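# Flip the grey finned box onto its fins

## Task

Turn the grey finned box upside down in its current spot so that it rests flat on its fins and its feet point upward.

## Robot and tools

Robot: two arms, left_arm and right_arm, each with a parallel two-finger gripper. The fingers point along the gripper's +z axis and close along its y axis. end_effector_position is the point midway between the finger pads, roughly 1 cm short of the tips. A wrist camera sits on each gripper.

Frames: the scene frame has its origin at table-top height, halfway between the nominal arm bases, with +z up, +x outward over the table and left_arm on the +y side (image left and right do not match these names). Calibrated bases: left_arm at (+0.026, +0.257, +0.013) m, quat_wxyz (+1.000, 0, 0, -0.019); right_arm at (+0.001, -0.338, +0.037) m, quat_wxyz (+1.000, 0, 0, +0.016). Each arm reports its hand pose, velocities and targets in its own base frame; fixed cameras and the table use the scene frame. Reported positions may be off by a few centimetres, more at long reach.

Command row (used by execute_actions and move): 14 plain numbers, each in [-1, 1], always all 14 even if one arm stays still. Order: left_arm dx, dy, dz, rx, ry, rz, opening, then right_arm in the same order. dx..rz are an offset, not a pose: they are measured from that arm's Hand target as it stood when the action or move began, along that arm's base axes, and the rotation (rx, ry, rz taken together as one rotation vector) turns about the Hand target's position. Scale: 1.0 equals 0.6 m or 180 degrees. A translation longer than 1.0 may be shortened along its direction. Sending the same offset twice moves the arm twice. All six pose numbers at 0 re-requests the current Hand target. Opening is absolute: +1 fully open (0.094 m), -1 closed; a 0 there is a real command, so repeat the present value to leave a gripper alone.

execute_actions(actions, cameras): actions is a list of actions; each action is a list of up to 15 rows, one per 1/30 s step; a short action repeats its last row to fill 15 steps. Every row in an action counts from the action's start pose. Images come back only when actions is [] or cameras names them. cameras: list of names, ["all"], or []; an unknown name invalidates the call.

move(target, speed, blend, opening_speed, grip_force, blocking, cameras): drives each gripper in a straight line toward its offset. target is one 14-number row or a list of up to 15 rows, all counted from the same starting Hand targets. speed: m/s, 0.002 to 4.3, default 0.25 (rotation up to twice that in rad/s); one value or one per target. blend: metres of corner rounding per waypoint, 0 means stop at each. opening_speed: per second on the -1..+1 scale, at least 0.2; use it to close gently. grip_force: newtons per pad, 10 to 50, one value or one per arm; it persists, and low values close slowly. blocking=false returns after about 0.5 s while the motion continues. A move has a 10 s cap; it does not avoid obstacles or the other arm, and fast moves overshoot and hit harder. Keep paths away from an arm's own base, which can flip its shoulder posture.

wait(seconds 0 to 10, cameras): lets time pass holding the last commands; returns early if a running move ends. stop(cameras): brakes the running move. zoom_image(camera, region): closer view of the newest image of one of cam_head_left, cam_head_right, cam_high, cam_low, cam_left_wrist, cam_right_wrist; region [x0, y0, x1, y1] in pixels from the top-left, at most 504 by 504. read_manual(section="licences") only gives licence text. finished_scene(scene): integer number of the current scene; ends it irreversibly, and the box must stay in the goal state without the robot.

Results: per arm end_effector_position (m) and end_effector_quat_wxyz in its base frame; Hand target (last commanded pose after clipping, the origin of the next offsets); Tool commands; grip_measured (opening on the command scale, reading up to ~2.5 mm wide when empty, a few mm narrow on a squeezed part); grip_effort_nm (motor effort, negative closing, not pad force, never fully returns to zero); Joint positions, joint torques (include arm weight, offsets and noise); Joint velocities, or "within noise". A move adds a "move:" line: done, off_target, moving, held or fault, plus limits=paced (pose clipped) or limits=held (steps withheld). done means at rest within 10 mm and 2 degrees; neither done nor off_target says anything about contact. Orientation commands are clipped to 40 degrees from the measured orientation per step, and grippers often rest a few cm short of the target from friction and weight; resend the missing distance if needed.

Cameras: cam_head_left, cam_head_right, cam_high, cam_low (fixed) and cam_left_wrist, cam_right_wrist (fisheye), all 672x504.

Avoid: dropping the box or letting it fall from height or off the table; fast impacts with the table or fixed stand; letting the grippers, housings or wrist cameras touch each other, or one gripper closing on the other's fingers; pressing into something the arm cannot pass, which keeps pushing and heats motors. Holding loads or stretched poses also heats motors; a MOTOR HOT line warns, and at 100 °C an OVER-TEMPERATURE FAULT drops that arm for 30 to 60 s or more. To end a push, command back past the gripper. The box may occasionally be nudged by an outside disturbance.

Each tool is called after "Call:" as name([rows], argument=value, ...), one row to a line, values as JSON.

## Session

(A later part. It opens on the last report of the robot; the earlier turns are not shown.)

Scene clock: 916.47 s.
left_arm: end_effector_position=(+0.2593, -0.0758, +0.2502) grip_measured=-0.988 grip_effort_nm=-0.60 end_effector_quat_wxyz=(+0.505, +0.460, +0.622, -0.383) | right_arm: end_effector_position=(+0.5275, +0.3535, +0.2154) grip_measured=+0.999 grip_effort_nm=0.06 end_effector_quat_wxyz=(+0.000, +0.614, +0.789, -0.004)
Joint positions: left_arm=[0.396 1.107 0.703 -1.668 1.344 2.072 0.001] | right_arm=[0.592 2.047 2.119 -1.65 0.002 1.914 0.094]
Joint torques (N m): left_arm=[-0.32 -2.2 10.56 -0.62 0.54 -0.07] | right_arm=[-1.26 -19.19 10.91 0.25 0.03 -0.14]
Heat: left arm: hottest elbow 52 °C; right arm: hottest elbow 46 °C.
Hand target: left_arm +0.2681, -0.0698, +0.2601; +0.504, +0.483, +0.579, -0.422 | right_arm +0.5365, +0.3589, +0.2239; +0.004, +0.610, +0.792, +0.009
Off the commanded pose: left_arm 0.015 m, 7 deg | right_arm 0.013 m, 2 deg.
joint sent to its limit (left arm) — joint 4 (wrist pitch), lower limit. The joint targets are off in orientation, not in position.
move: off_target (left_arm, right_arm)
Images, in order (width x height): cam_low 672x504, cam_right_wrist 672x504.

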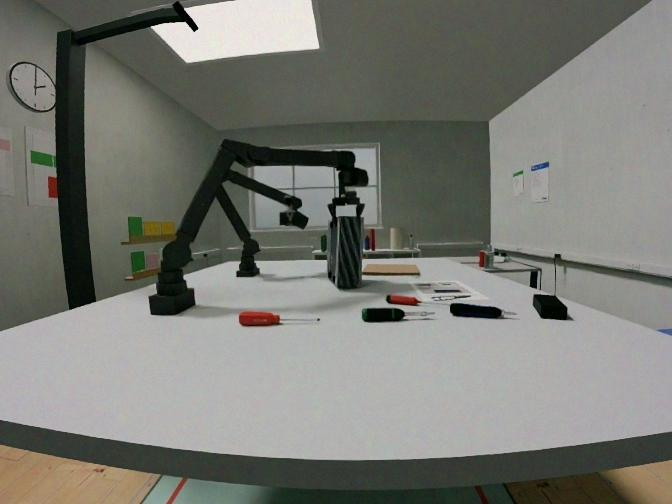

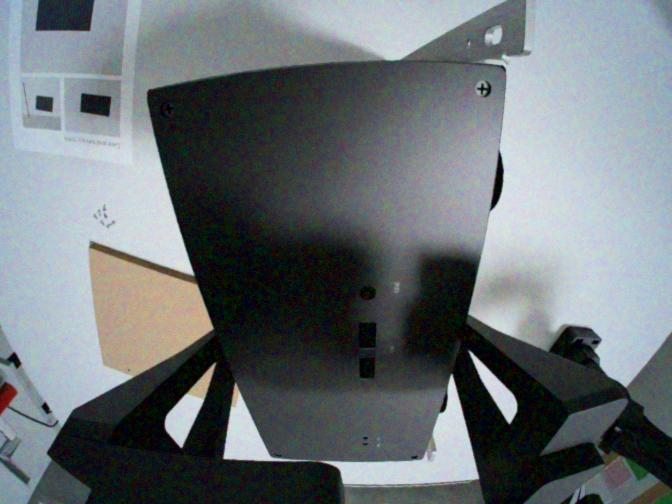

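Call:
move([
  [0,0,0,0,0,0,-1,-0.04,-0.012,0,0,0,0.0,1],
], speed=0.03, cameras=["cam_low","cam_right_wrist","cam_left_wrist"])

Call:
zoom_image(camera="cam_low", region=[280, 140, 400, 300])

Scene clock: 923.50 s.
left_arm: end_effector_position=(+0.2593, -0.0758, +0.2502) grip_measured=-0.988 grip_effort_nm=-0.60 end_effector_quat_wxyz=(+0.505, +0.460, +0.622, -0.383) | right_arm: end_effector_position=(+0.5112, +0.3479, +0.2110) grip_measured=+0.999 grip_effort_nm=0.06 end_effector_quat_wxyz=(-0.004, +0.611, +0.791, -0.008)
Joint positions: left_arm=[0.396 1.107 0.703 -1.668 1.344 2.072 0.001] | right_arm=[0.598 2 2.032 -1.621 -0.002 1.914 0.094]
Joint torques (N m): left_arm=[-0.38 -2.32 10.58 -0.65 0.53 -0.07] | right_arm=[-0.21 -21.3 8.09 0.99 0.19 -0.01]
Heat: left arm: hottest elbow 53 °C; right arm: hottest elbow 46 °C.
Hand target: left_arm +0.2681, -0.0698, +0.2601; +0.504, +0.483, +0.579, -0.422 | right_arm +0.5125, +0.3517, +0.2240; +0.004, +0.610, +0.792, +0.010
Off the commanded pose: left_arm 0.015 m, 7 deg | right_arm 0.014 m, 2 deg.
joint sent to its limit (left arm) — joint 4 (wrist pitch), lower limit. The joint targets are off in orientation, not in position.
move: off_target (left_arm, right_arm)
Images, in order (width x height): cam_low 672x504, cam_left_wrist 672x504, cam_right_wrist 672x504.

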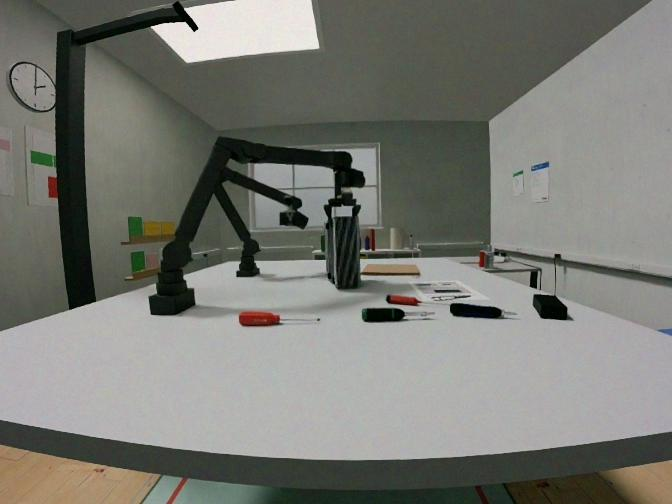

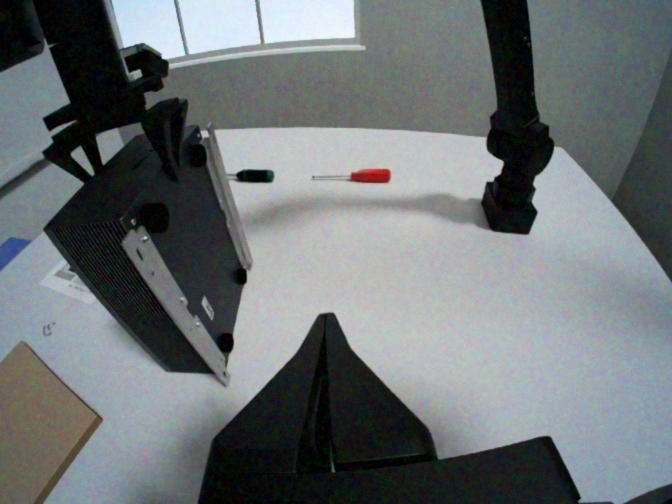

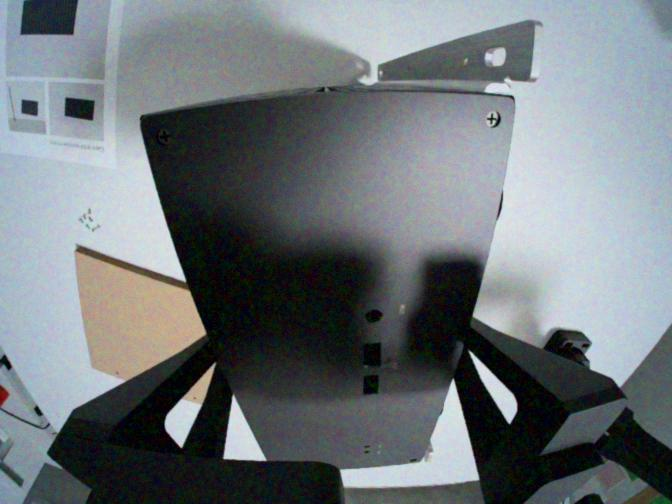

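Scaled by 3.150.

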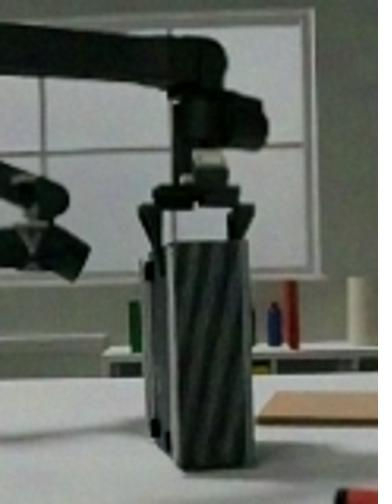

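Call:
move([
  [0,0,0,0,0,0,-1,0.018,0.006,-0.006,0,0,0.0,1],
], speed=0.03, cameras=["cam_low","cam_right_wrist"])

Call:
zoom_image(camera="cam_low", region=[280, 140, 400, 300])

Scene clock: 930.40 s.
left_arm: end_effector_position=(+0.2593, -0.0758, +0.2502) grip_measured=-0.988 grip_effort_nm=-0.60 end_effector_quat_wxyz=(+0.505, +0.460, +0.622, -0.383) | right_arm: end_effector_position=(+0.5112, +0.3479, +0.2108) grip_measured=+0.999 grip_effort_nm=0.05 end_effector_quat_wxyz=(-0.004, +0.611, +0.791, -0.008)
Joint positions: left_arm=[0.396 1.107 0.703 -1.668 1.344 2.072 0.001] | right_arm=[0.598 2 2.032 -1.621 -0.002 1.914 0.094]
Joint torques (N m): left_arm=[-0.56 -2.43 10.61 -0.59 0.54 -0.07] | right_arm=[-0.21 -18.02 11.06 0.8 0.24 -0.09]
Heat: left arm: hottest elbow 53 °C; right arm: hottest elbow 46 °C.
Hand target: left_arm +0.2681, -0.0698, +0.2601; +0.504, +0.483, +0.579, -0.422 | right_arm +0.5233, +0.3553, +0.2202; +0.004, +0.610, +0.792, +0.009
Off the commanded pose: left_arm 0.015 m, 7 deg | right_arm 0.017 m, 2 deg.
joint sent to its limit (left arm) — joint 4 (wrist pitch), lower limit. The joint targets are off in orientation, not in position.
move: off_target (left_arm, right_arm)
Images, in order (width x height): cam_low 672x504, cam_right_wrist 672x504.

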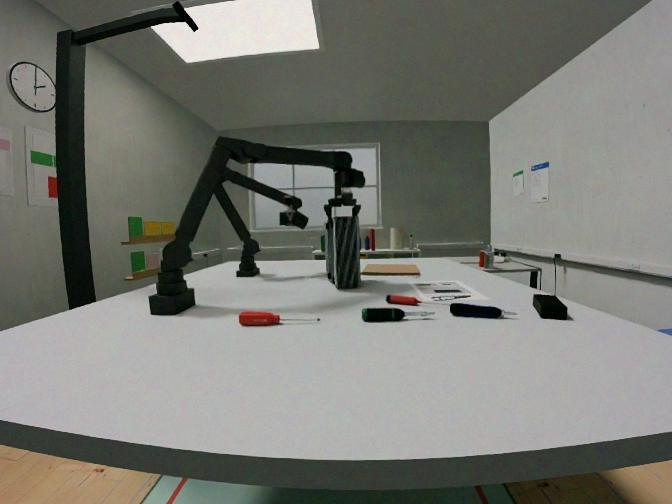

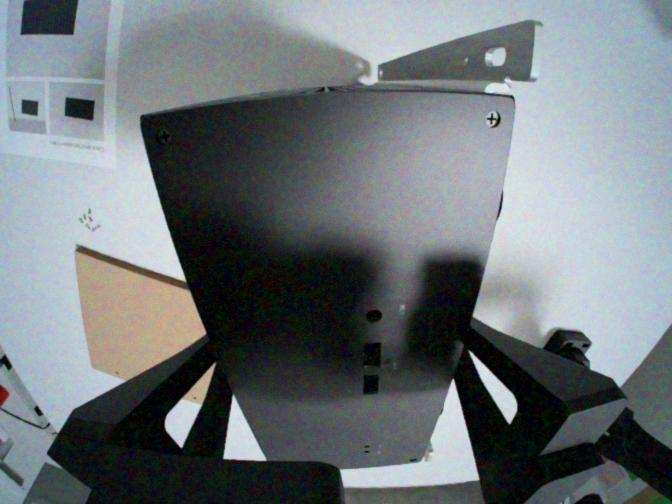

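Scaled by 3.150.

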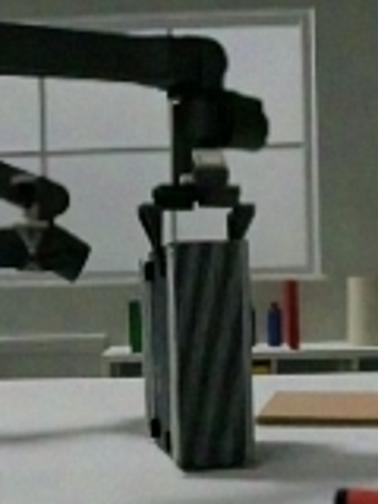

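Call:
move([
  [0,0,0,0,0,0,-1,0.02,0.005,-0.005,0,0,0.0,1],
], speed=0.03, cameras=["cam_low","cam_right_wrist"])

Call:
zoom_image(camera="cam_low", region=[280, 140, 400, 300])

Scene clock: 935.77 s.
left_arm: end_effector_position=(+0.2593, -0.0758, +0.2502) grip_measured=-0.988 grip_effort_nm=-0.60 end_effector_quat_wxyz=(+0.505, +0.460, +0.622, -0.383) | right_arm: end_effector_position=(+0.5198, +0.3526, +0.2121) grip_measured=+0.999 grip_effort_nm=0.05 end_effector_quat_wxyz=(-0.001, +0.609, +0.793, -0.007)
Joint positions: left_arm=[0.396 1.107 0.703 -1.668 1.344 2.072 0.001] | right_arm=[0.597 2.029 2.081 -1.637 0.002 1.908 0.094]
Joint torques (N m): left_arm=[-0.62 -2.49 10.56 -0.59 0.54 -0.05] | right_arm=[-1.32 -16.73 11.51 0.69 0 -0.1]
Heat: left arm: hottest elbow 53 °C; right arm: hottest elbow 47 °C.
Hand target: left_arm +0.2681, -0.0698, +0.2601; +0.504, +0.483, +0.579, -0.422 | right_arm +0.5353, +0.3584, +0.2172; +0.004, +0.610, +0.792, +0.009
Off the commanded pose: left_arm 0.015 m, 7 deg | right_arm 0.017 m, 2 deg.
joint sent to its limit (left arm) — joint 4 (wrist pitch), lower limit. The joint targets are off in orientation, not in position.
move: off_target (left_arm, right_arm)
Images, in order (width x height): cam_low 672x504, cam_right_wrist 672x504.

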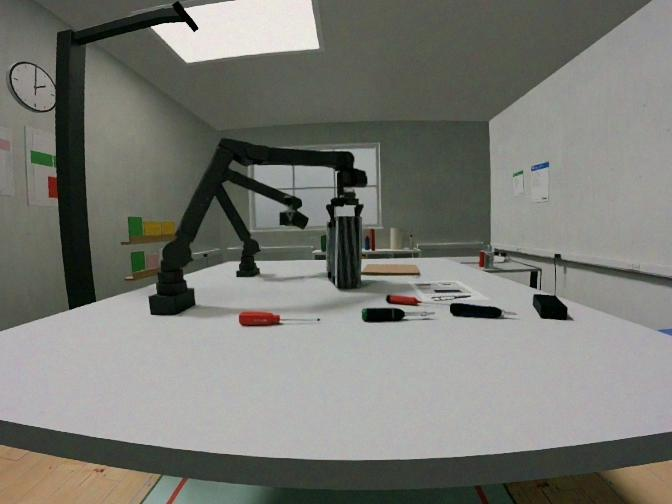

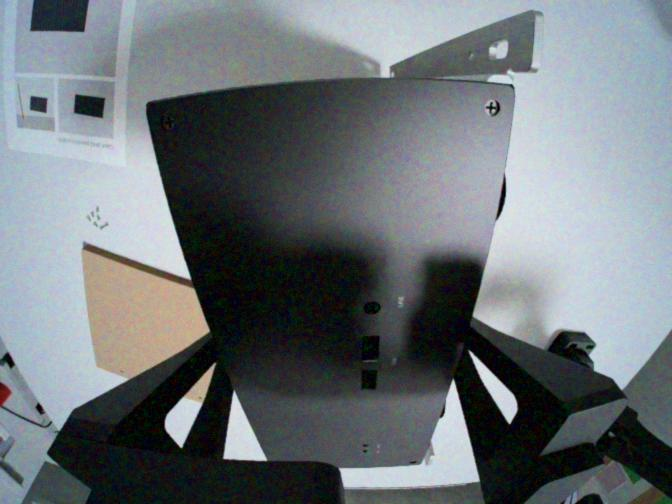

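Scaled by 3.150.

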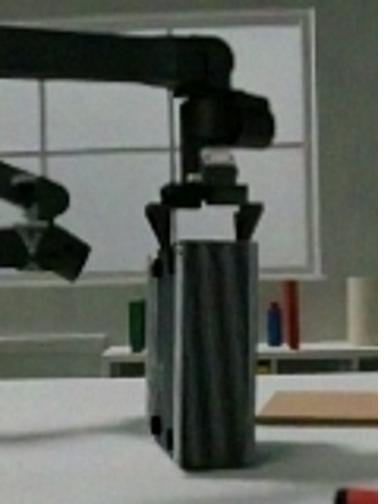

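Call:
move([
  [0,0,0,0,0,0,-1,0,0,0,0,0,0,0.9],
  [0,0,0,0,0,0,-1,0,0,0,0,0,0,0.65],
], opening_speed=0.2, cameras=["cam_low","cam_right_wrist","cam_head_left"])

Call:
zoom_image(camera="cam_low", region=[280, 140, 400, 300])

Scene clock: 947.63 s.
left_arm: end_effector_position=(+0.2593, -0.0758, +0.2502) grip_measured=-0.988 grip_effort_nm=-0.60 end_effector_quat_wxyz=(+0.505, +0.460, +0.622, -0.383) | right_arm: end_effector_position=(+0.5195, +0.3524, +0.2121) grip_measured=+0.930 grip_effort_nm=-1.04 end_effector_quat_wxyz=(-0.001, +0.609, +0.793, -0.008)
Joint positions: left_arm=[0.396 1.107 0.703 -1.668 1.344 2.072 0.001] | right_arm=[0.597 2.029 2.081 -1.639 0.002 1.907 0.091]
Joint torques (N m): left_arm=[-0.44 -2.37 10.59 -0.62 0.54 -0.07] | right_arm=[-1.55 -17.26 11.52 0.79 0 -0.09]
Heat: left arm: hottest elbow 53 °C; right arm: hottest elbow 49 °C.
Hand target: left_arm +0.2681, -0.0698, +0.2601; +0.504, +0.483, +0.579, -0.422 | right_arm +0.5352, +0.3583, +0.2172; +0.003, +0.610, +0.792, +0.009
Off the commanded pose: left_arm 0.015 m, 7 deg | right_arm 0.018 m, 2 deg.
joint sent to its limit (left arm) — joint 4 (wrist pitch), lower limit. The joint targets are off in orientation, not in position.
move: off_target (left_arm, right_arm); target 2's new opening was sent with right_arm's hand 0.018 m and 2 deg from that target
Images, in order (width x height): cam_head_left 672x504, cam_low 672x504, cam_right_wrist 672x504.

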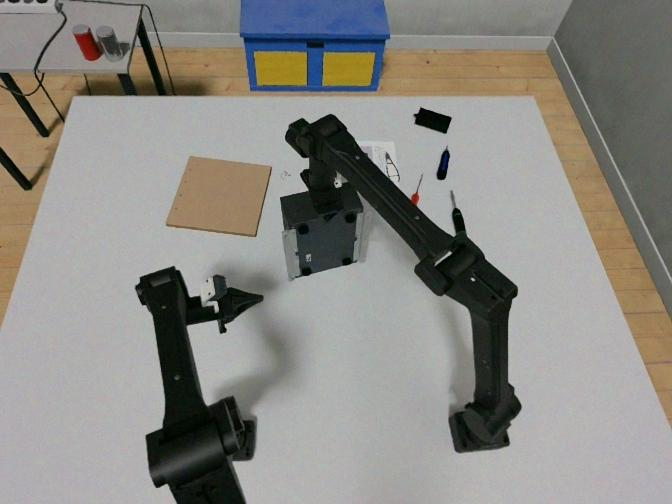

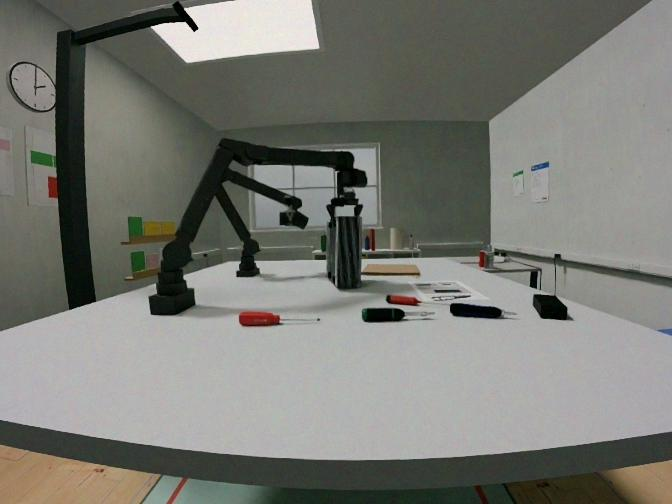

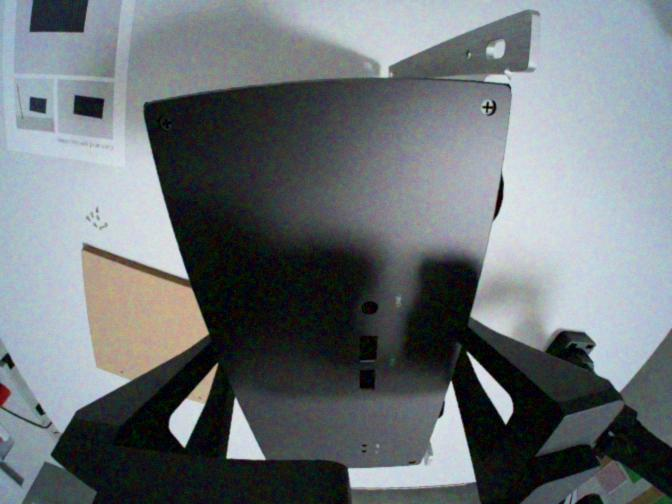

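Scaled by 3.150.

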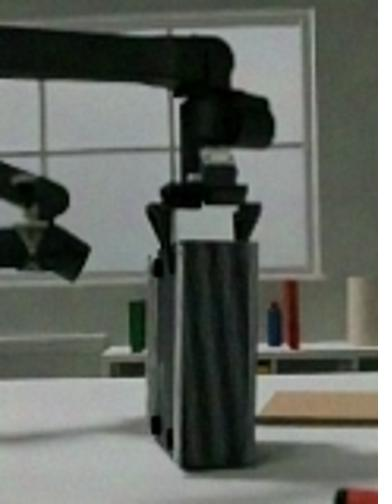

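Call:
move([
  [0,0,0,0,0,0,-1,-0.02,-0.006,0.08,0,0,0,0.65],
  [0,0,0,0,0,0,-1,-0.02,-0.006,0.085,0,0,0.2,0.65],
], speed=0.1, cameras=["cam_low","cam_right_wrist","cam_head_left"])

Scene clock: 958.23 s.
left_arm: end_effector_position=(+0.2593, -0.0758, +0.2502) grip_measured=-0.988 grip_effort_nm=-0.60 end_effector_quat_wxyz=(+0.505, +0.460, +0.622, -0.383) | right_arm: end_effector_position=(+0.5142, +0.3486, +0.2138) grip_measured=+0.929 grip_effort_nm=-1.04 end_effector_quat_wxyz=(-0.015, +0.362, +0.932, -0.021)
Joint positions: left_arm=[0.396 1.107 0.703 -1.668 1.344 2.072 0.001] | right_arm=[0.596 2.038 2.1 -1.685 -0.001 1.337 0.091]
Joint torques (N m): left_arm=[-0.38 -2.32 10.59 -0.64 0.54 -0.07] | right_arm=[-0.56 -24.12 12.66 0.34 -0.24 -0.64]
Heat: left arm: hottest elbow 53 °C; right arm: hottest elbow 50 °C.
Hand target: left_arm +0.2681, -0.0698, +0.2601; +0.504, +0.483, +0.579, -0.422 | right_arm +0.5233, +0.3546, +0.2682; +0.000, +0.336, +0.942, +0.010
Off the commanded pose: left_arm 0.015 m, 7 deg | right_arm 0.055 m, 5 deg.
joint sent to its limit (left arm) — joint 4 (wrist pitch), lower limit. The joint targets are off in orientation, not in position.
joint sent to its limit (right arm) — joint 4 (wrist pitch), lower limit. The joint targets are off in position, not in orientation.
move: off_target (left_arm, right_arm)
Images, in order (width x height): cam_head_left 672x504, cam_low 672x504, cam_right_wrist 672x504.

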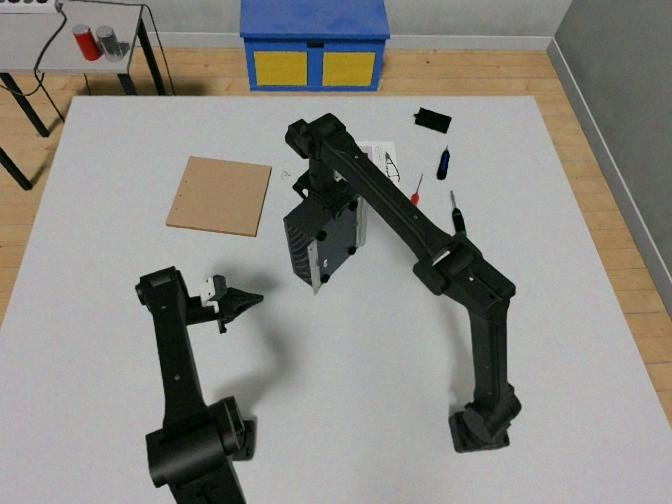

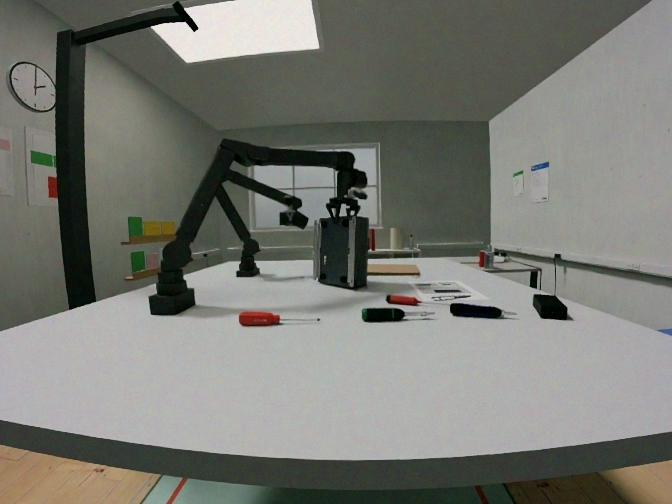

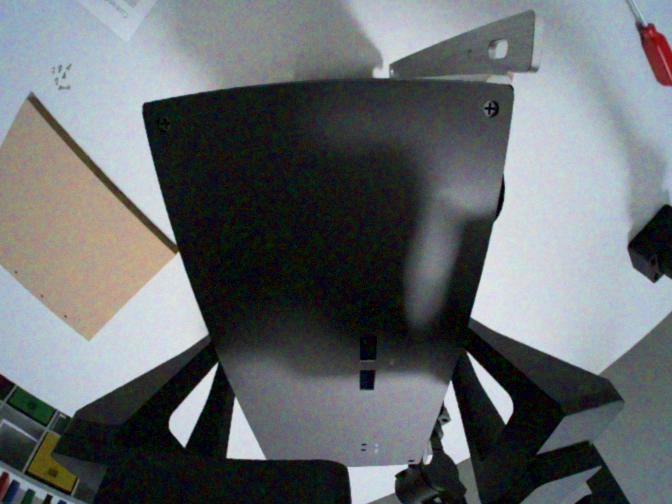

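Call:
move([
  [0,0,0,0,0,0,-1,-0.03,-0.004,0.0,0,0,0.35,0.65],
], speed=0.12, cameras=["cam_low","cam_head_left"])

Scene clock: 967.83 s.
left_arm: end_effector_position=(+0.2593, -0.0758, +0.2502) grip_measured=-0.988 grip_effort_nm=-0.60 end_effector_quat_wxyz=(+0.505, +0.460, +0.622, -0.383) | right_arm: end_effector_position=(+0.5163, +0.3317, +0.2153) grip_measured=+0.929 grip_effort_nm=-1.04 end_effector_quat_wxyz=(-0.019, -0.165, +0.986, -0.032)
Joint positions: left_arm=[0.396 1.107 0.703 -1.668 1.344 2.072 0.001] | right_arm=[0.584 2.019 2.073 -1.685 0.043 0.253 0.091]
Joint torques (N m): left_arm=[-0.5 -2.26 10.56 -0.62 0.55 -0.08] | right_arm=[1.14 -25.23 10.54 0.31 -2.47 -0.73]
Heat: left arm: hottest elbow 53 °C; right arm: hottest elbow 50 °C.
Hand target: left_arm +0.2681, -0.0698, +0.2601; +0.504, +0.483, +0.579, -0.422 | right_arm +0.5052, +0.3522, +0.2684; -0.005, -0.206, +0.979, +0.009
Off the commanded pose: left_arm 0.015 m, 7 deg | right_arm 0.058 m, 7 deg.
joint sent to its limit (left arm) — joint 4 (wrist pitch), lower limit. The joint targets are off in orientation, not in position.
joint sent to its limit (right arm) — joint 4 (wrist pitch), lower limit. The joint targets still meet the commanded pose.
move: off_target (left_arm, right_arm)
Images, in order (width x height): cam_head_left 672x504, cam_low 672x504.

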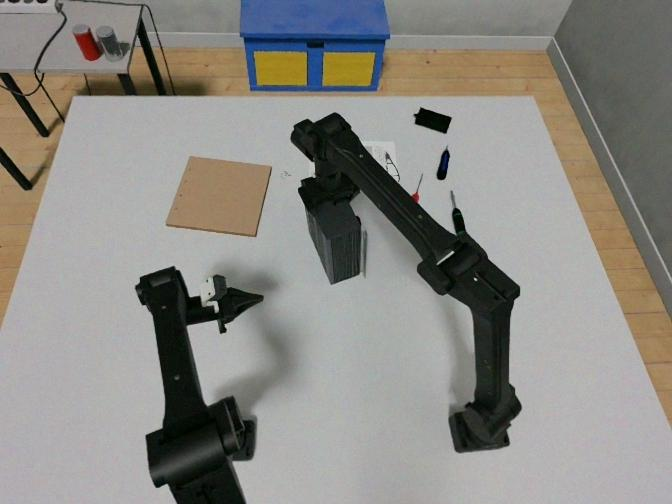

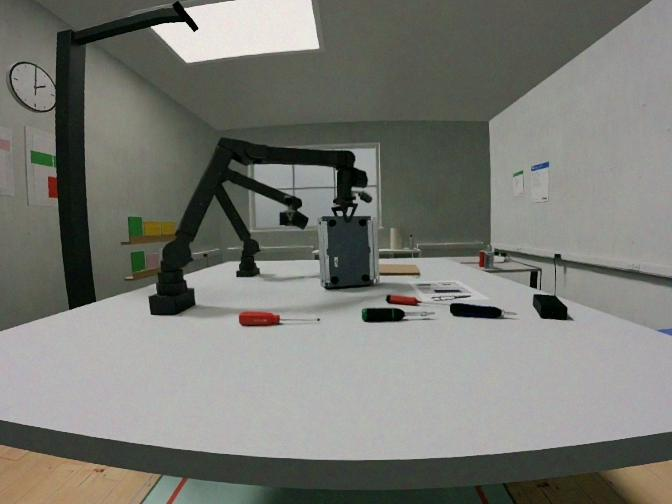

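Call:
execute_actions(actions=[], cameras=["cam_head_left","cam_right_wrist"])

Scene clock: 1000.93 s.
left_arm: end_effector_position=(+0.2593, -0.0758, +0.2502) grip_measured=-0.988 grip_effort_nm=-0.60 end_effector_quat_wxyz=(+0.505, +0.460, +0.622, -0.383) | right_arm: end_effector_position=(+0.5163, +0.3317, +0.2153) grip_measured=+0.929 grip_effort_nm=-1.04 end_effector_quat_wxyz=(-0.019, -0.165, +0.986, -0.032)
Joint positions: left_arm=[0.396 1.107 0.703 -1.668 1.344 2.072 0.001] | right_arm=[0.584 2.019 2.073 -1.685 0.043 0.253 0.091]
Joint velocities: within noise
Joint torques (N m): left_arm=[-0.44 -2.32 10.61 -0.61 0.53 -0.08] | right_arm=[0.91 -25.05 10.39 0.23 -2.49 -0.7]
Heat: left arm: hottest elbow 53 °C; right arm: hottest elbow 47 °C.
Hand target: left_arm +0.2681, -0.0698, +0.2601; +0.504, +0.483, +0.579, -0.422 | right_arm +0.5052, +0.3522, +0.2684; -0.005, -0.206, +0.979, +0.009
Tool commands: left_gripper/opening=-1.0 right_gripper/opening=+0.65
Off the commanded pose: left_arm 0.015 m, 7 deg | right_arm 0.058 m, 7 deg.
Images, in order (width x height): cam_head_left 672x504, cam_right_wrist 672x504.

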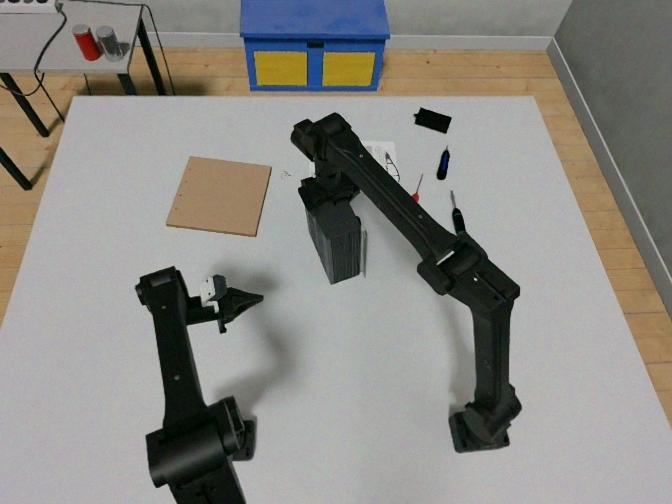

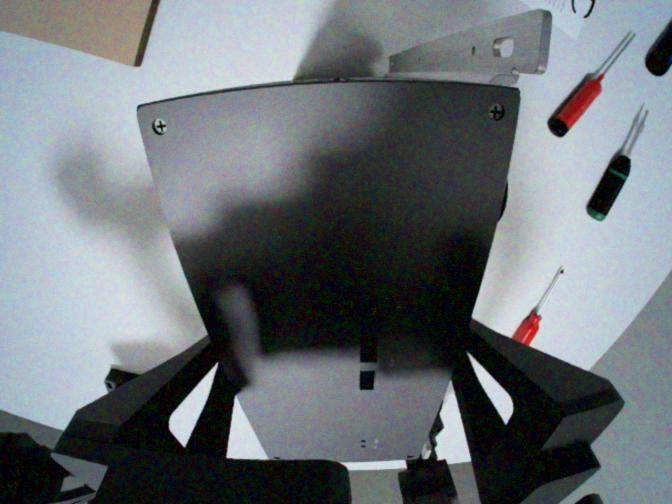

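Call:
move(target=[0,0,0,0,0,0,-1,-0.02,-0.01,0,0,0,0.22,0.65], speed=0.12, cameras=["cam_head_left"])

Call:
move(target=[0,0,0,0,0,0,-1,-0.02,-0.01,0,0,0,0.21,0.65], speed=0.12, cameras=["cam_head_left","cam_left_wrist","cam_right_wrist"])

Scene clock: 1014.30 s.
left_arm: end_effector_position=(+0.2593, -0.0758, +0.2502) grip_measured=-0.988 grip_effort_nm=-0.60 end_effector_quat_wxyz=(+0.505, +0.460, +0.622, -0.383) | right_arm: end_effector_position=(+0.5140, +0.3315, +0.2150) grip_measured=+0.929 grip_effort_nm=-1.04 end_effector_quat_wxyz=(-0.022, -0.495, +0.869, -0.017)
Joint positions: left_arm=[0.396 1.107 0.703 -1.668 1.344 2.072 0.001] | right_arm=[0.582 2.001 2.043 -1.659 0.032 -0.452 0.091]
Joint torques (N m): left_arm=[-0.38 -2.43 10.55 -0.61 0.54 -0.08] | right_arm=[1.79 -25.35 9.46 -0.69 -1.87 -0.5]
Heat: left arm: hottest elbow 53 °C; right arm: hottest elbow 47 °C.
Hand target: left_arm +0.2681, -0.0698, +0.2601; +0.504, +0.483, +0.579, -0.422 | right_arm +0.4933, +0.3461, +0.2683; -0.007, -0.525, +0.851, +0.007
Off the commanded pose: left_arm 0.015 m, 7 deg | right_arm 0.059 m, 5 deg.
joint sent to its limit (left arm) — joint 4 (wrist pitch), lower limit. The joint targets are off in orientation, not in position.
joint sent to its limit (right arm) — joint 4 (wrist pitch), lower limit. The joint targets still meet the commanded pose.
move: off_target (left_arm, right_arm)
Images, in order (width x height): cam_head_left 672x504.

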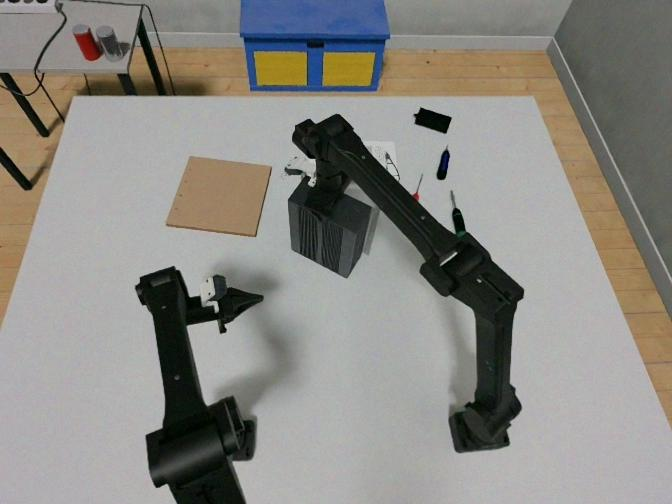

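Scene clock: 1017.83 s.
left_arm: end_effector_position=(+0.2593, -0.0758, +0.2502) grip_measured=-0.988 grip_effort_nm=-0.60 end_effector_quat_wxyz=(+0.505, +0.460, +0.622, -0.383) | right_arm: end_effector_position=(+0.5076, +0.3313, +0.2134) grip_measured=+0.929 grip_effort_nm=-1.04 end_effector_quat_wxyz=(+0.021, +0.746, -0.665, +0.001)
Joint positions: left_arm=[0.396 1.107 0.703 -1.668 1.344 2.072 0.001] | right_arm=[0.583 1.978 2.004 -1.637 0.013 -1.102 0.091]
Joint torques (N m): left_arm=[-0.44 -2.32 10.55 -0.62 0.54 -0.07] | right_arm=[1.55 -25.58 9.14 -1.5 -0.73 -0.55]
Heat: left arm: hottest elbow 53 °C; right arm: hottest elbow 47 °C.
Hand target: left_arm +0.2681, -0.0698, +0.2601; +0.504, +0.483, +0.579, -0.422 | right_arm +0.4812, +0.3403, +0.2684; +0.009, +0.773, -0.635, -0.004
Off the commanded pose: left_arm 0.015 m, 7 deg | right_arm 0.061 m, 5 deg.
joint sent to its limit (left arm) — joint 4 (wrist pitch), lower limit. The joint targets are off in orientation, not in position.
joint sent to its limit (right arm) — joint 4 (wrist pitch), lower limit. The joint targets still meet the commanded pose.
move: off_target (left_arm, right_arm)
Images, in order (width x height): cam_head_left 672x504, cam_left_wrist 672x504, cam_right_wrist 672x504.

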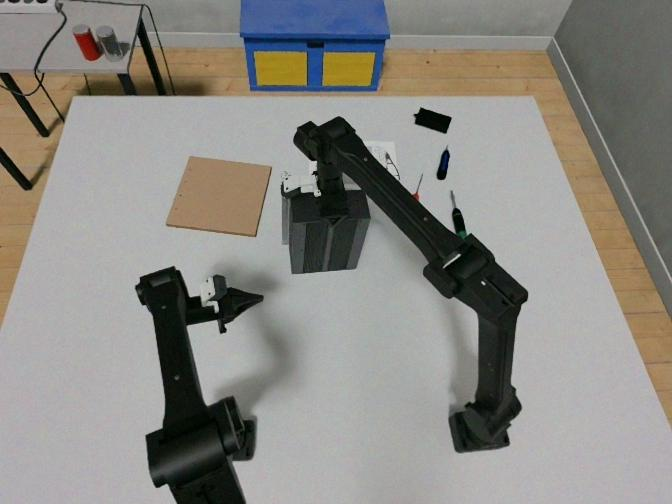

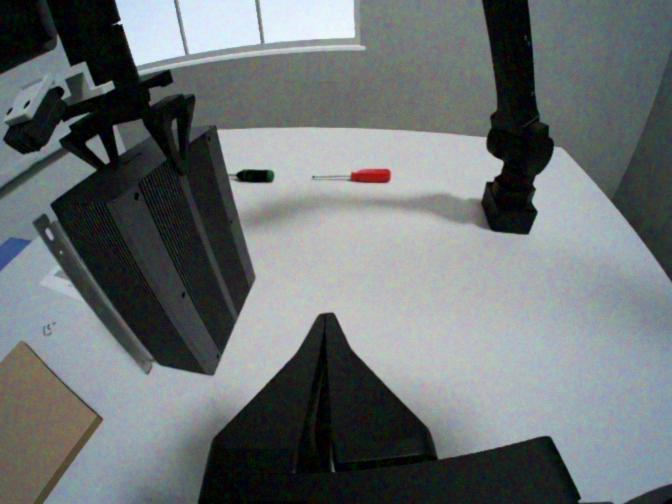

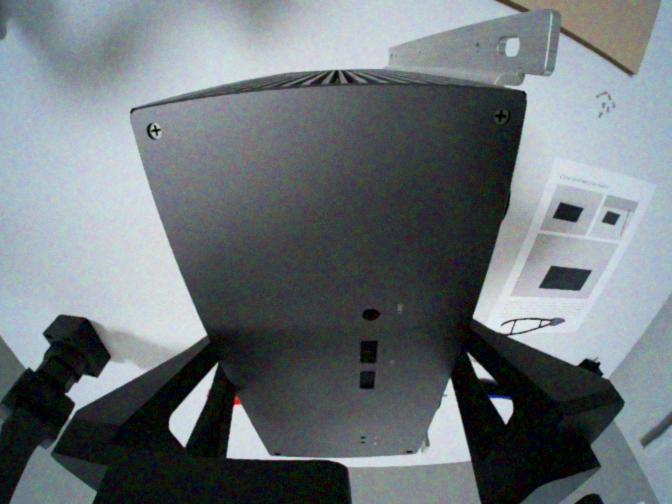

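Call:
move(target=[0,0,0,0,0,0,-1,0.12,0.015,0.01,0,0,0,0.65], speed=0.1, cameras=["cam_head_left","cam_left_wrist"])

Scene clock: 1037.03 s.
left_arm: end_effector_position=(+0.2593, -0.0758, +0.2502) grip_measured=-0.988 grip_effort_nm=-0.60 end_effector_quat_wxyz=(+0.505, +0.460, +0.622, -0.383) | right_arm: end_effector_position=(+0.5294, +0.3414, +0.2143) grip_measured=+0.929 grip_effort_nm=-1.04 end_effector_quat_wxyz=(+0.018, +0.775, -0.631, -0.008)
Joint positions: left_arm=[0.396 1.107 0.703 -1.668 1.344 2.072 0.001] | right_arm=[0.573 2.057 2.132 -1.685 -0.003 -1.203 0.091]
Joint torques (N m): left_arm=[-0.38 -2.32 10.59 -0.64 0.53 -0.08] | right_arm=[-1.08 -22.18 15.83 0.34 -0.06 -0.04]
Heat: left arm: hottest elbow 53 °C; right arm: hottest elbow 48 °C.
Hand target: left_arm +0.2681, -0.0698, +0.2601; +0.504, +0.483, +0.579, -0.422 | right_arm +0.5533, +0.3492, +0.2743; +0.009, +0.773, -0.635, -0.004
Off the commanded pose: left_arm 0.015 m, 7 deg | right_arm 0.065 m, 1 deg.
joint sent to its limit (left arm) — joint 4 (wrist pitch), lower limit. The joint targets are off in orientation, not in position.
joint sent to its limit (right arm) — joint 4 (wrist pitch), lower limit. The joint targets are off in position and orientation.
move: off_target (left_arm, right_arm)
Images, in order (width x height): cam_head_left 672x504, cam_left_wrist 672x504.

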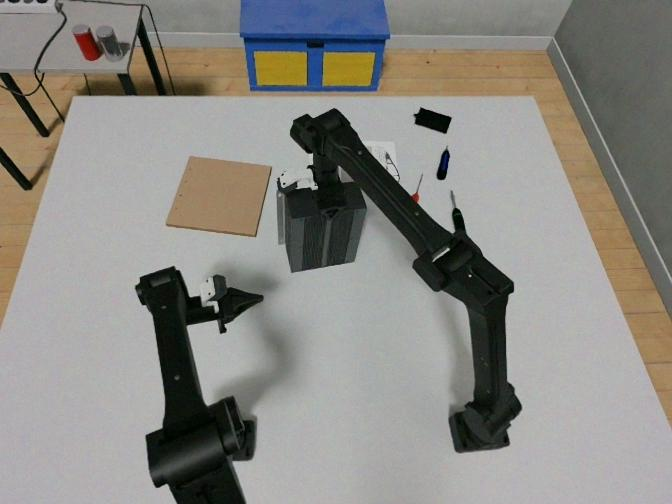

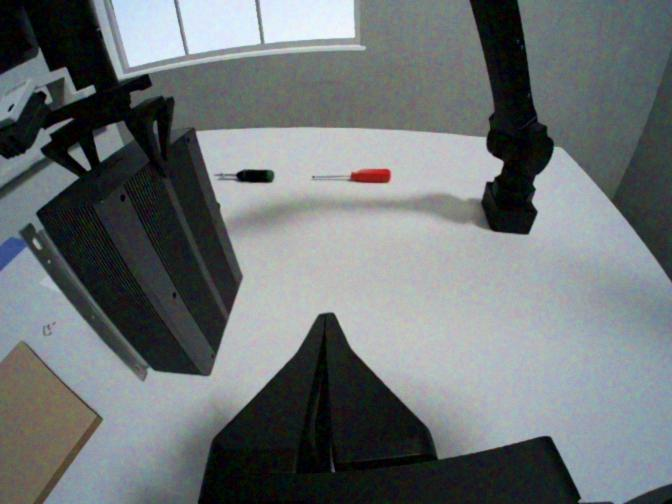

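Call:
move(target=[0,0,0,0,0,0,-1,-0.1,-0.025,-0.07,0.0166,-0.0817,0,0.65], speed=0.08, cameras=["cam_head_left","cam_left_wrist"])

Scene clock: 1073.80 s.
left_arm: end_effector_position=(+0.2593, -0.0758, +0.2502) grip_measured=-0.988 grip_effort_nm=-0.60 end_effector_quat_wxyz=(+0.505, +0.460, +0.622, -0.383) | right_arm: end_effector_position=(+0.4772, +0.3386, +0.2116) grip_measured=+0.929 grip_effort_nm=-1.04 end_effector_quat_wxyz=(-0.059, +0.773, -0.628, +0.059)
Joint positions: left_arm=[0.396 1.107 0.703 -1.668 1.344 2.072 0.001] | right_arm=[0.643 1.786 1.708 -1.35 0.085 -1.14 0.091]
Joint torques (N m): left_arm=[-0.5 -2.37 10.58 -0.64 0.54 -0.06] | right_arm=[-2.55 -19.19 8.59 2.36 0.82 -0.12]
Heat: left arm: hottest elbow 53 °C; right arm: hottest elbow 63 °C.
Hand target: left_arm +0.2681, -0.0698, +0.2601; +0.504, +0.483, +0.579, -0.422 | right_arm +0.4933, +0.3342, +0.2323; -0.092, +0.767, -0.630, +0.078
Off the commanded pose: left_arm 0.015 m, 7 deg | right_arm 0.027 m, 5 deg.
joint sent to its limit (left arm) — joint 4 (wrist pitch), lower limit. The joint targets are off in orientation, not in position.
move: off_target (left_arm, right_arm)
Images, in order (width x height): cam_head_left 672x504, cam_left_wrist 672x504.

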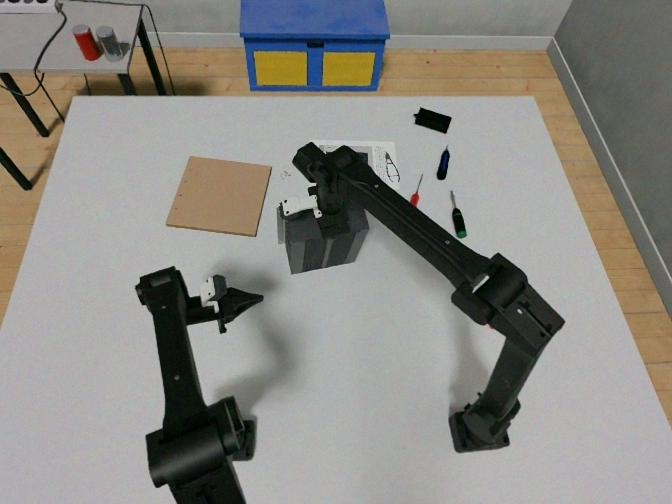

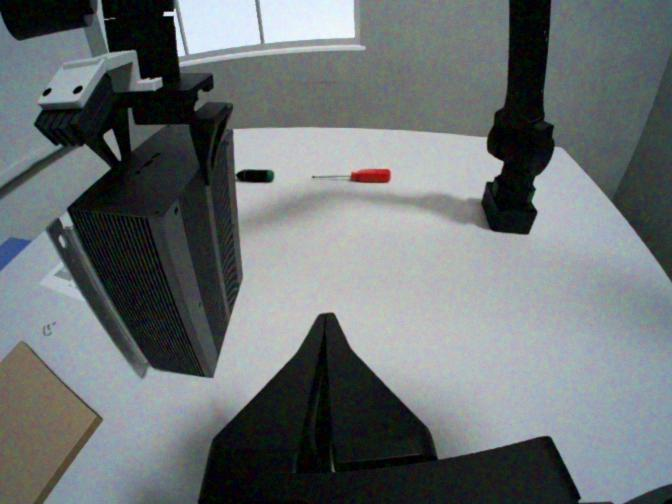

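Call:
move(target=[0,0,0,0,0,0,-1,-0.12,-0.03,-0.045,0.02,-0.098,0,0.65], speed=0.08, cameras=["cam_head_left","cam_left_wrist"])

Scene clock: 1083.87 s.
left_arm: end_effector_position=(+0.2593, -0.0758, +0.2502) grip_measured=-0.988 grip_effort_nm=-0.60 end_effector_quat_wxyz=(+0.505, +0.460, +0.622, -0.383) | right_arm: end_effector_position=(+0.3998, +0.3190, +0.1962) grip_measured=+0.929 grip_effort_nm=-1.04 end_effector_quat_wxyz=(-0.185, +0.765, -0.596, +0.159)
Joint positions: left_arm=[0.396 1.107 0.703 -1.668 1.344 2.072 0.001] | right_arm=[0.76 1.44 1.181 -0.884 0.254 -1.113 0.091]
Joint torques (N m): left_arm=[-0.44 -2.37 10.58 -0.61 0.53 -0.07] | right_arm=[-2.61 -10.75 8.68 3.56 1.08 0.19]
Heat: left arm: hottest elbow 53 °C; right arm: hottest elbow 58 °C.
Hand target: left_arm +0.2681, -0.0698, +0.2601; +0.504, +0.483, +0.579, -0.422 | right_arm +0.4212, +0.3162, +0.2053; -0.212, +0.742, -0.611, +0.175
Off the commanded pose: left_arm 0.015 m, 7 deg | right_arm 0.024 m, 5 deg.
joint sent to its limit (left arm) — joint 4 (wrist pitch), lower limit. The joint targets are off in orientation, not in position.
move: off_target (left_arm, right_arm)
Images, in order (width x height): cam_head_left 672x504, cam_left_wrist 672x504.

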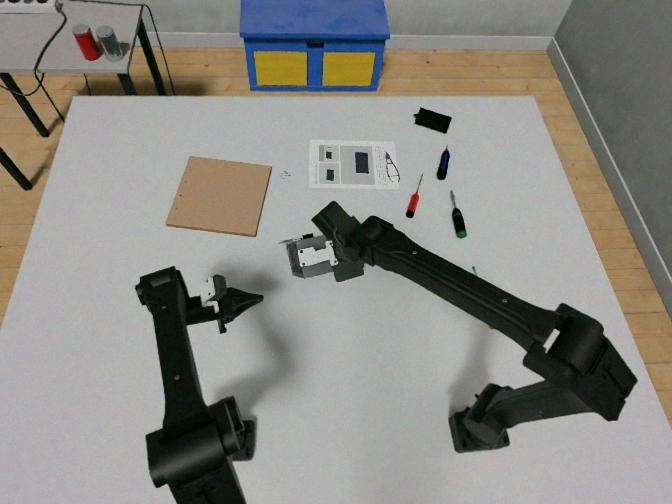

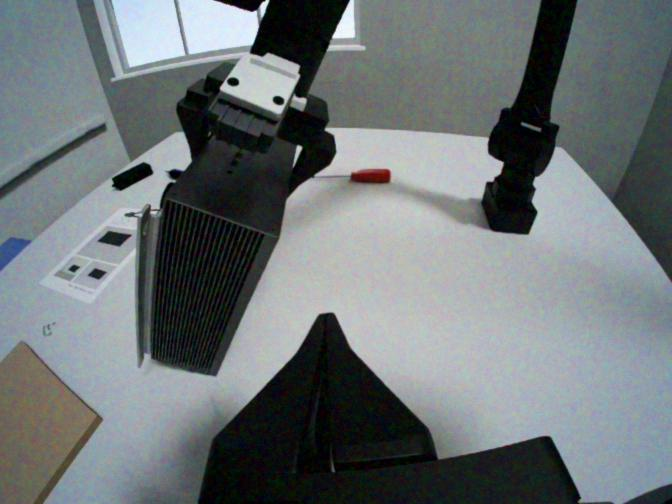

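Call:
move(target=[0,0,0,0,0,0,-1,-0.03,0,-0.07,0.02,-0.098,0,0.65], speed=0.08, cameras=["cam_head_left","cam_left_wrist"])

Scene clock: 1100.47 s.
left_arm: end_effector_position=(+0.2593, -0.0758, +0.2502) grip_measured=-0.988 grip_effort_nm=-0.60 end_effector_quat_wxyz=(+0.505, +0.460, +0.622, -0.383) | right_arm: end_effector_position=(+0.3920, +0.3108, +0.1544) grip_measured=+0.929 grip_effort_nm=-1.04 end_effector_quat_wxyz=(-0.306, +0.715, -0.569, +0.267)
Joint positions: left_arm=[0.396 1.107 0.703 -1.668 1.344 2.072 0.001] | right_arm=[0.828 1.362 0.846 -0.33 0.465 -1.147 0.091]
Joint torques (N m): left_arm=[-0.44 -2.43 10.55 -0.64 0.55 -0.08] | right_arm=[-2.08 -8 8.92 2.97 0.11 0.15]
Heat: left arm: hottest elbow 53 °C; right arm: hottest elbow 53 °C.
Hand target: left_arm +0.2681, -0.0698, +0.2601; +0.504, +0.483, +0.579, -0.422 | right_arm +0.4033, +0.3162, +0.1632; -0.326, +0.700, -0.577, +0.268
Off the commanded pose: left_arm 0.015 m, 7 deg | right_arm 0.015 m, 3 deg.
joint sent to its limit (left arm) — joint 4 (wrist pitch), lower limit. The joint targets are off in orientation, not in position.
move: off_target (left_arm, right_arm)
Images, in order (width x height): cam_head_left 672x504, cam_left_wrist 672x504.

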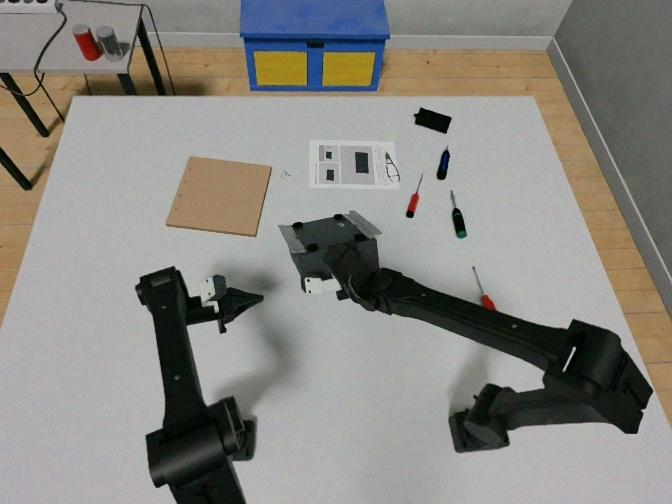

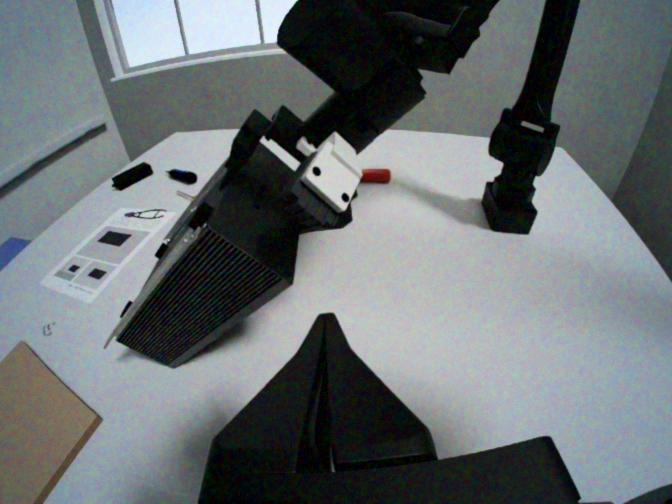

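Call:
move(target=[0,0,0,0,0,0,-1,-0.035,0.002,-0.09,0.0185,-0.0925,0,0.65], speed=0.08, cameras=["cam_head_left","cam_left_wrist"])

Scene clock: 1111.97 s.
left_arm: end_effector_position=(+0.2593, -0.0758, +0.2502) grip_measured=-0.988 grip_effort_nm=-0.60 end_effector_quat_wxyz=(+0.505, +0.460, +0.622, -0.383) | right_arm: end_effector_position=(+0.3733, +0.3079, +0.0991) grip_measured=+0.929 grip_effort_nm=-1.04 end_effector_quat_wxyz=(-0.408, +0.656, -0.527, +0.354)
Joint positions: left_arm=[0.396 1.107 0.703 -1.668 1.344 2.072 0.001] | right_arm=[0.911 1.489 0.573 0.365 0.652 -1.252 0.091]
Joint torques (N m): left_arm=[-0.44 -2.2 10.61 -0.64 0.53 -0.07] | right_arm=[-1.08 -7.36 7.76 2.73 -0.16 0.17]
Heat: left arm: hottest elbow 53 °C; right arm: hottest elbow 50 °C.
Hand target: left_arm +0.2681, -0.0698, +0.2601; +0.504, +0.483, +0.579, -0.422 | right_arm +0.3823, +0.3174, +0.1093; -0.426, +0.644, -0.531, +0.349
Off the commanded pose: left_arm 0.015 m, 7 deg | right_arm 0.017 m, 3 deg.
joint sent to its limit (left arm) — joint 4 (wrist pitch), lower limit. The joint targets are off in orientation, not in position.
move: off_target (left_arm, right_arm)
Images, in order (width x height): cam_head_left 672x504, cam_left_wrist 672x504.

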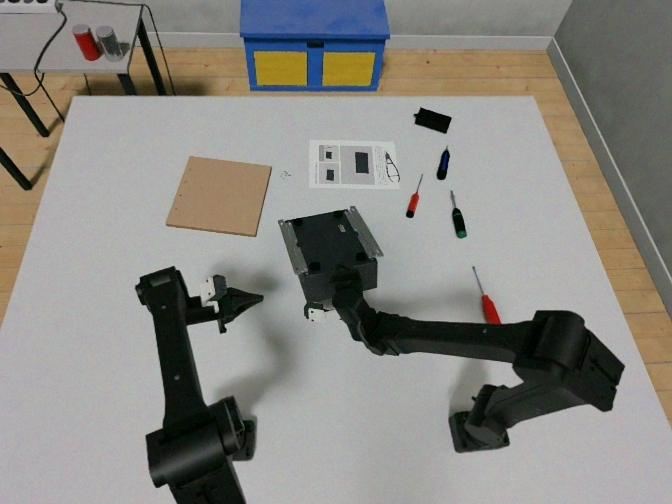

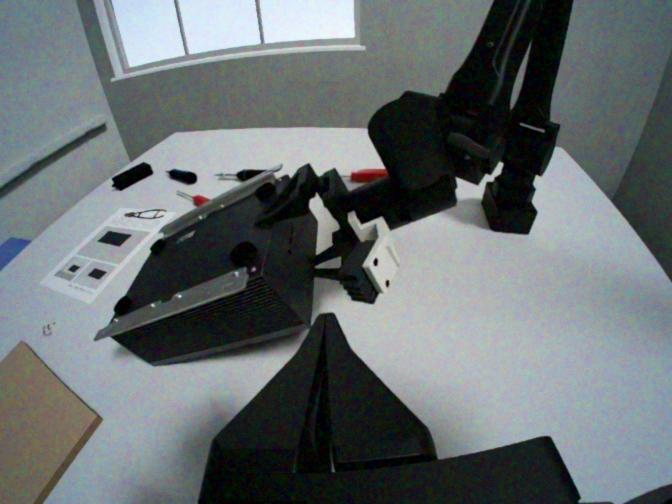

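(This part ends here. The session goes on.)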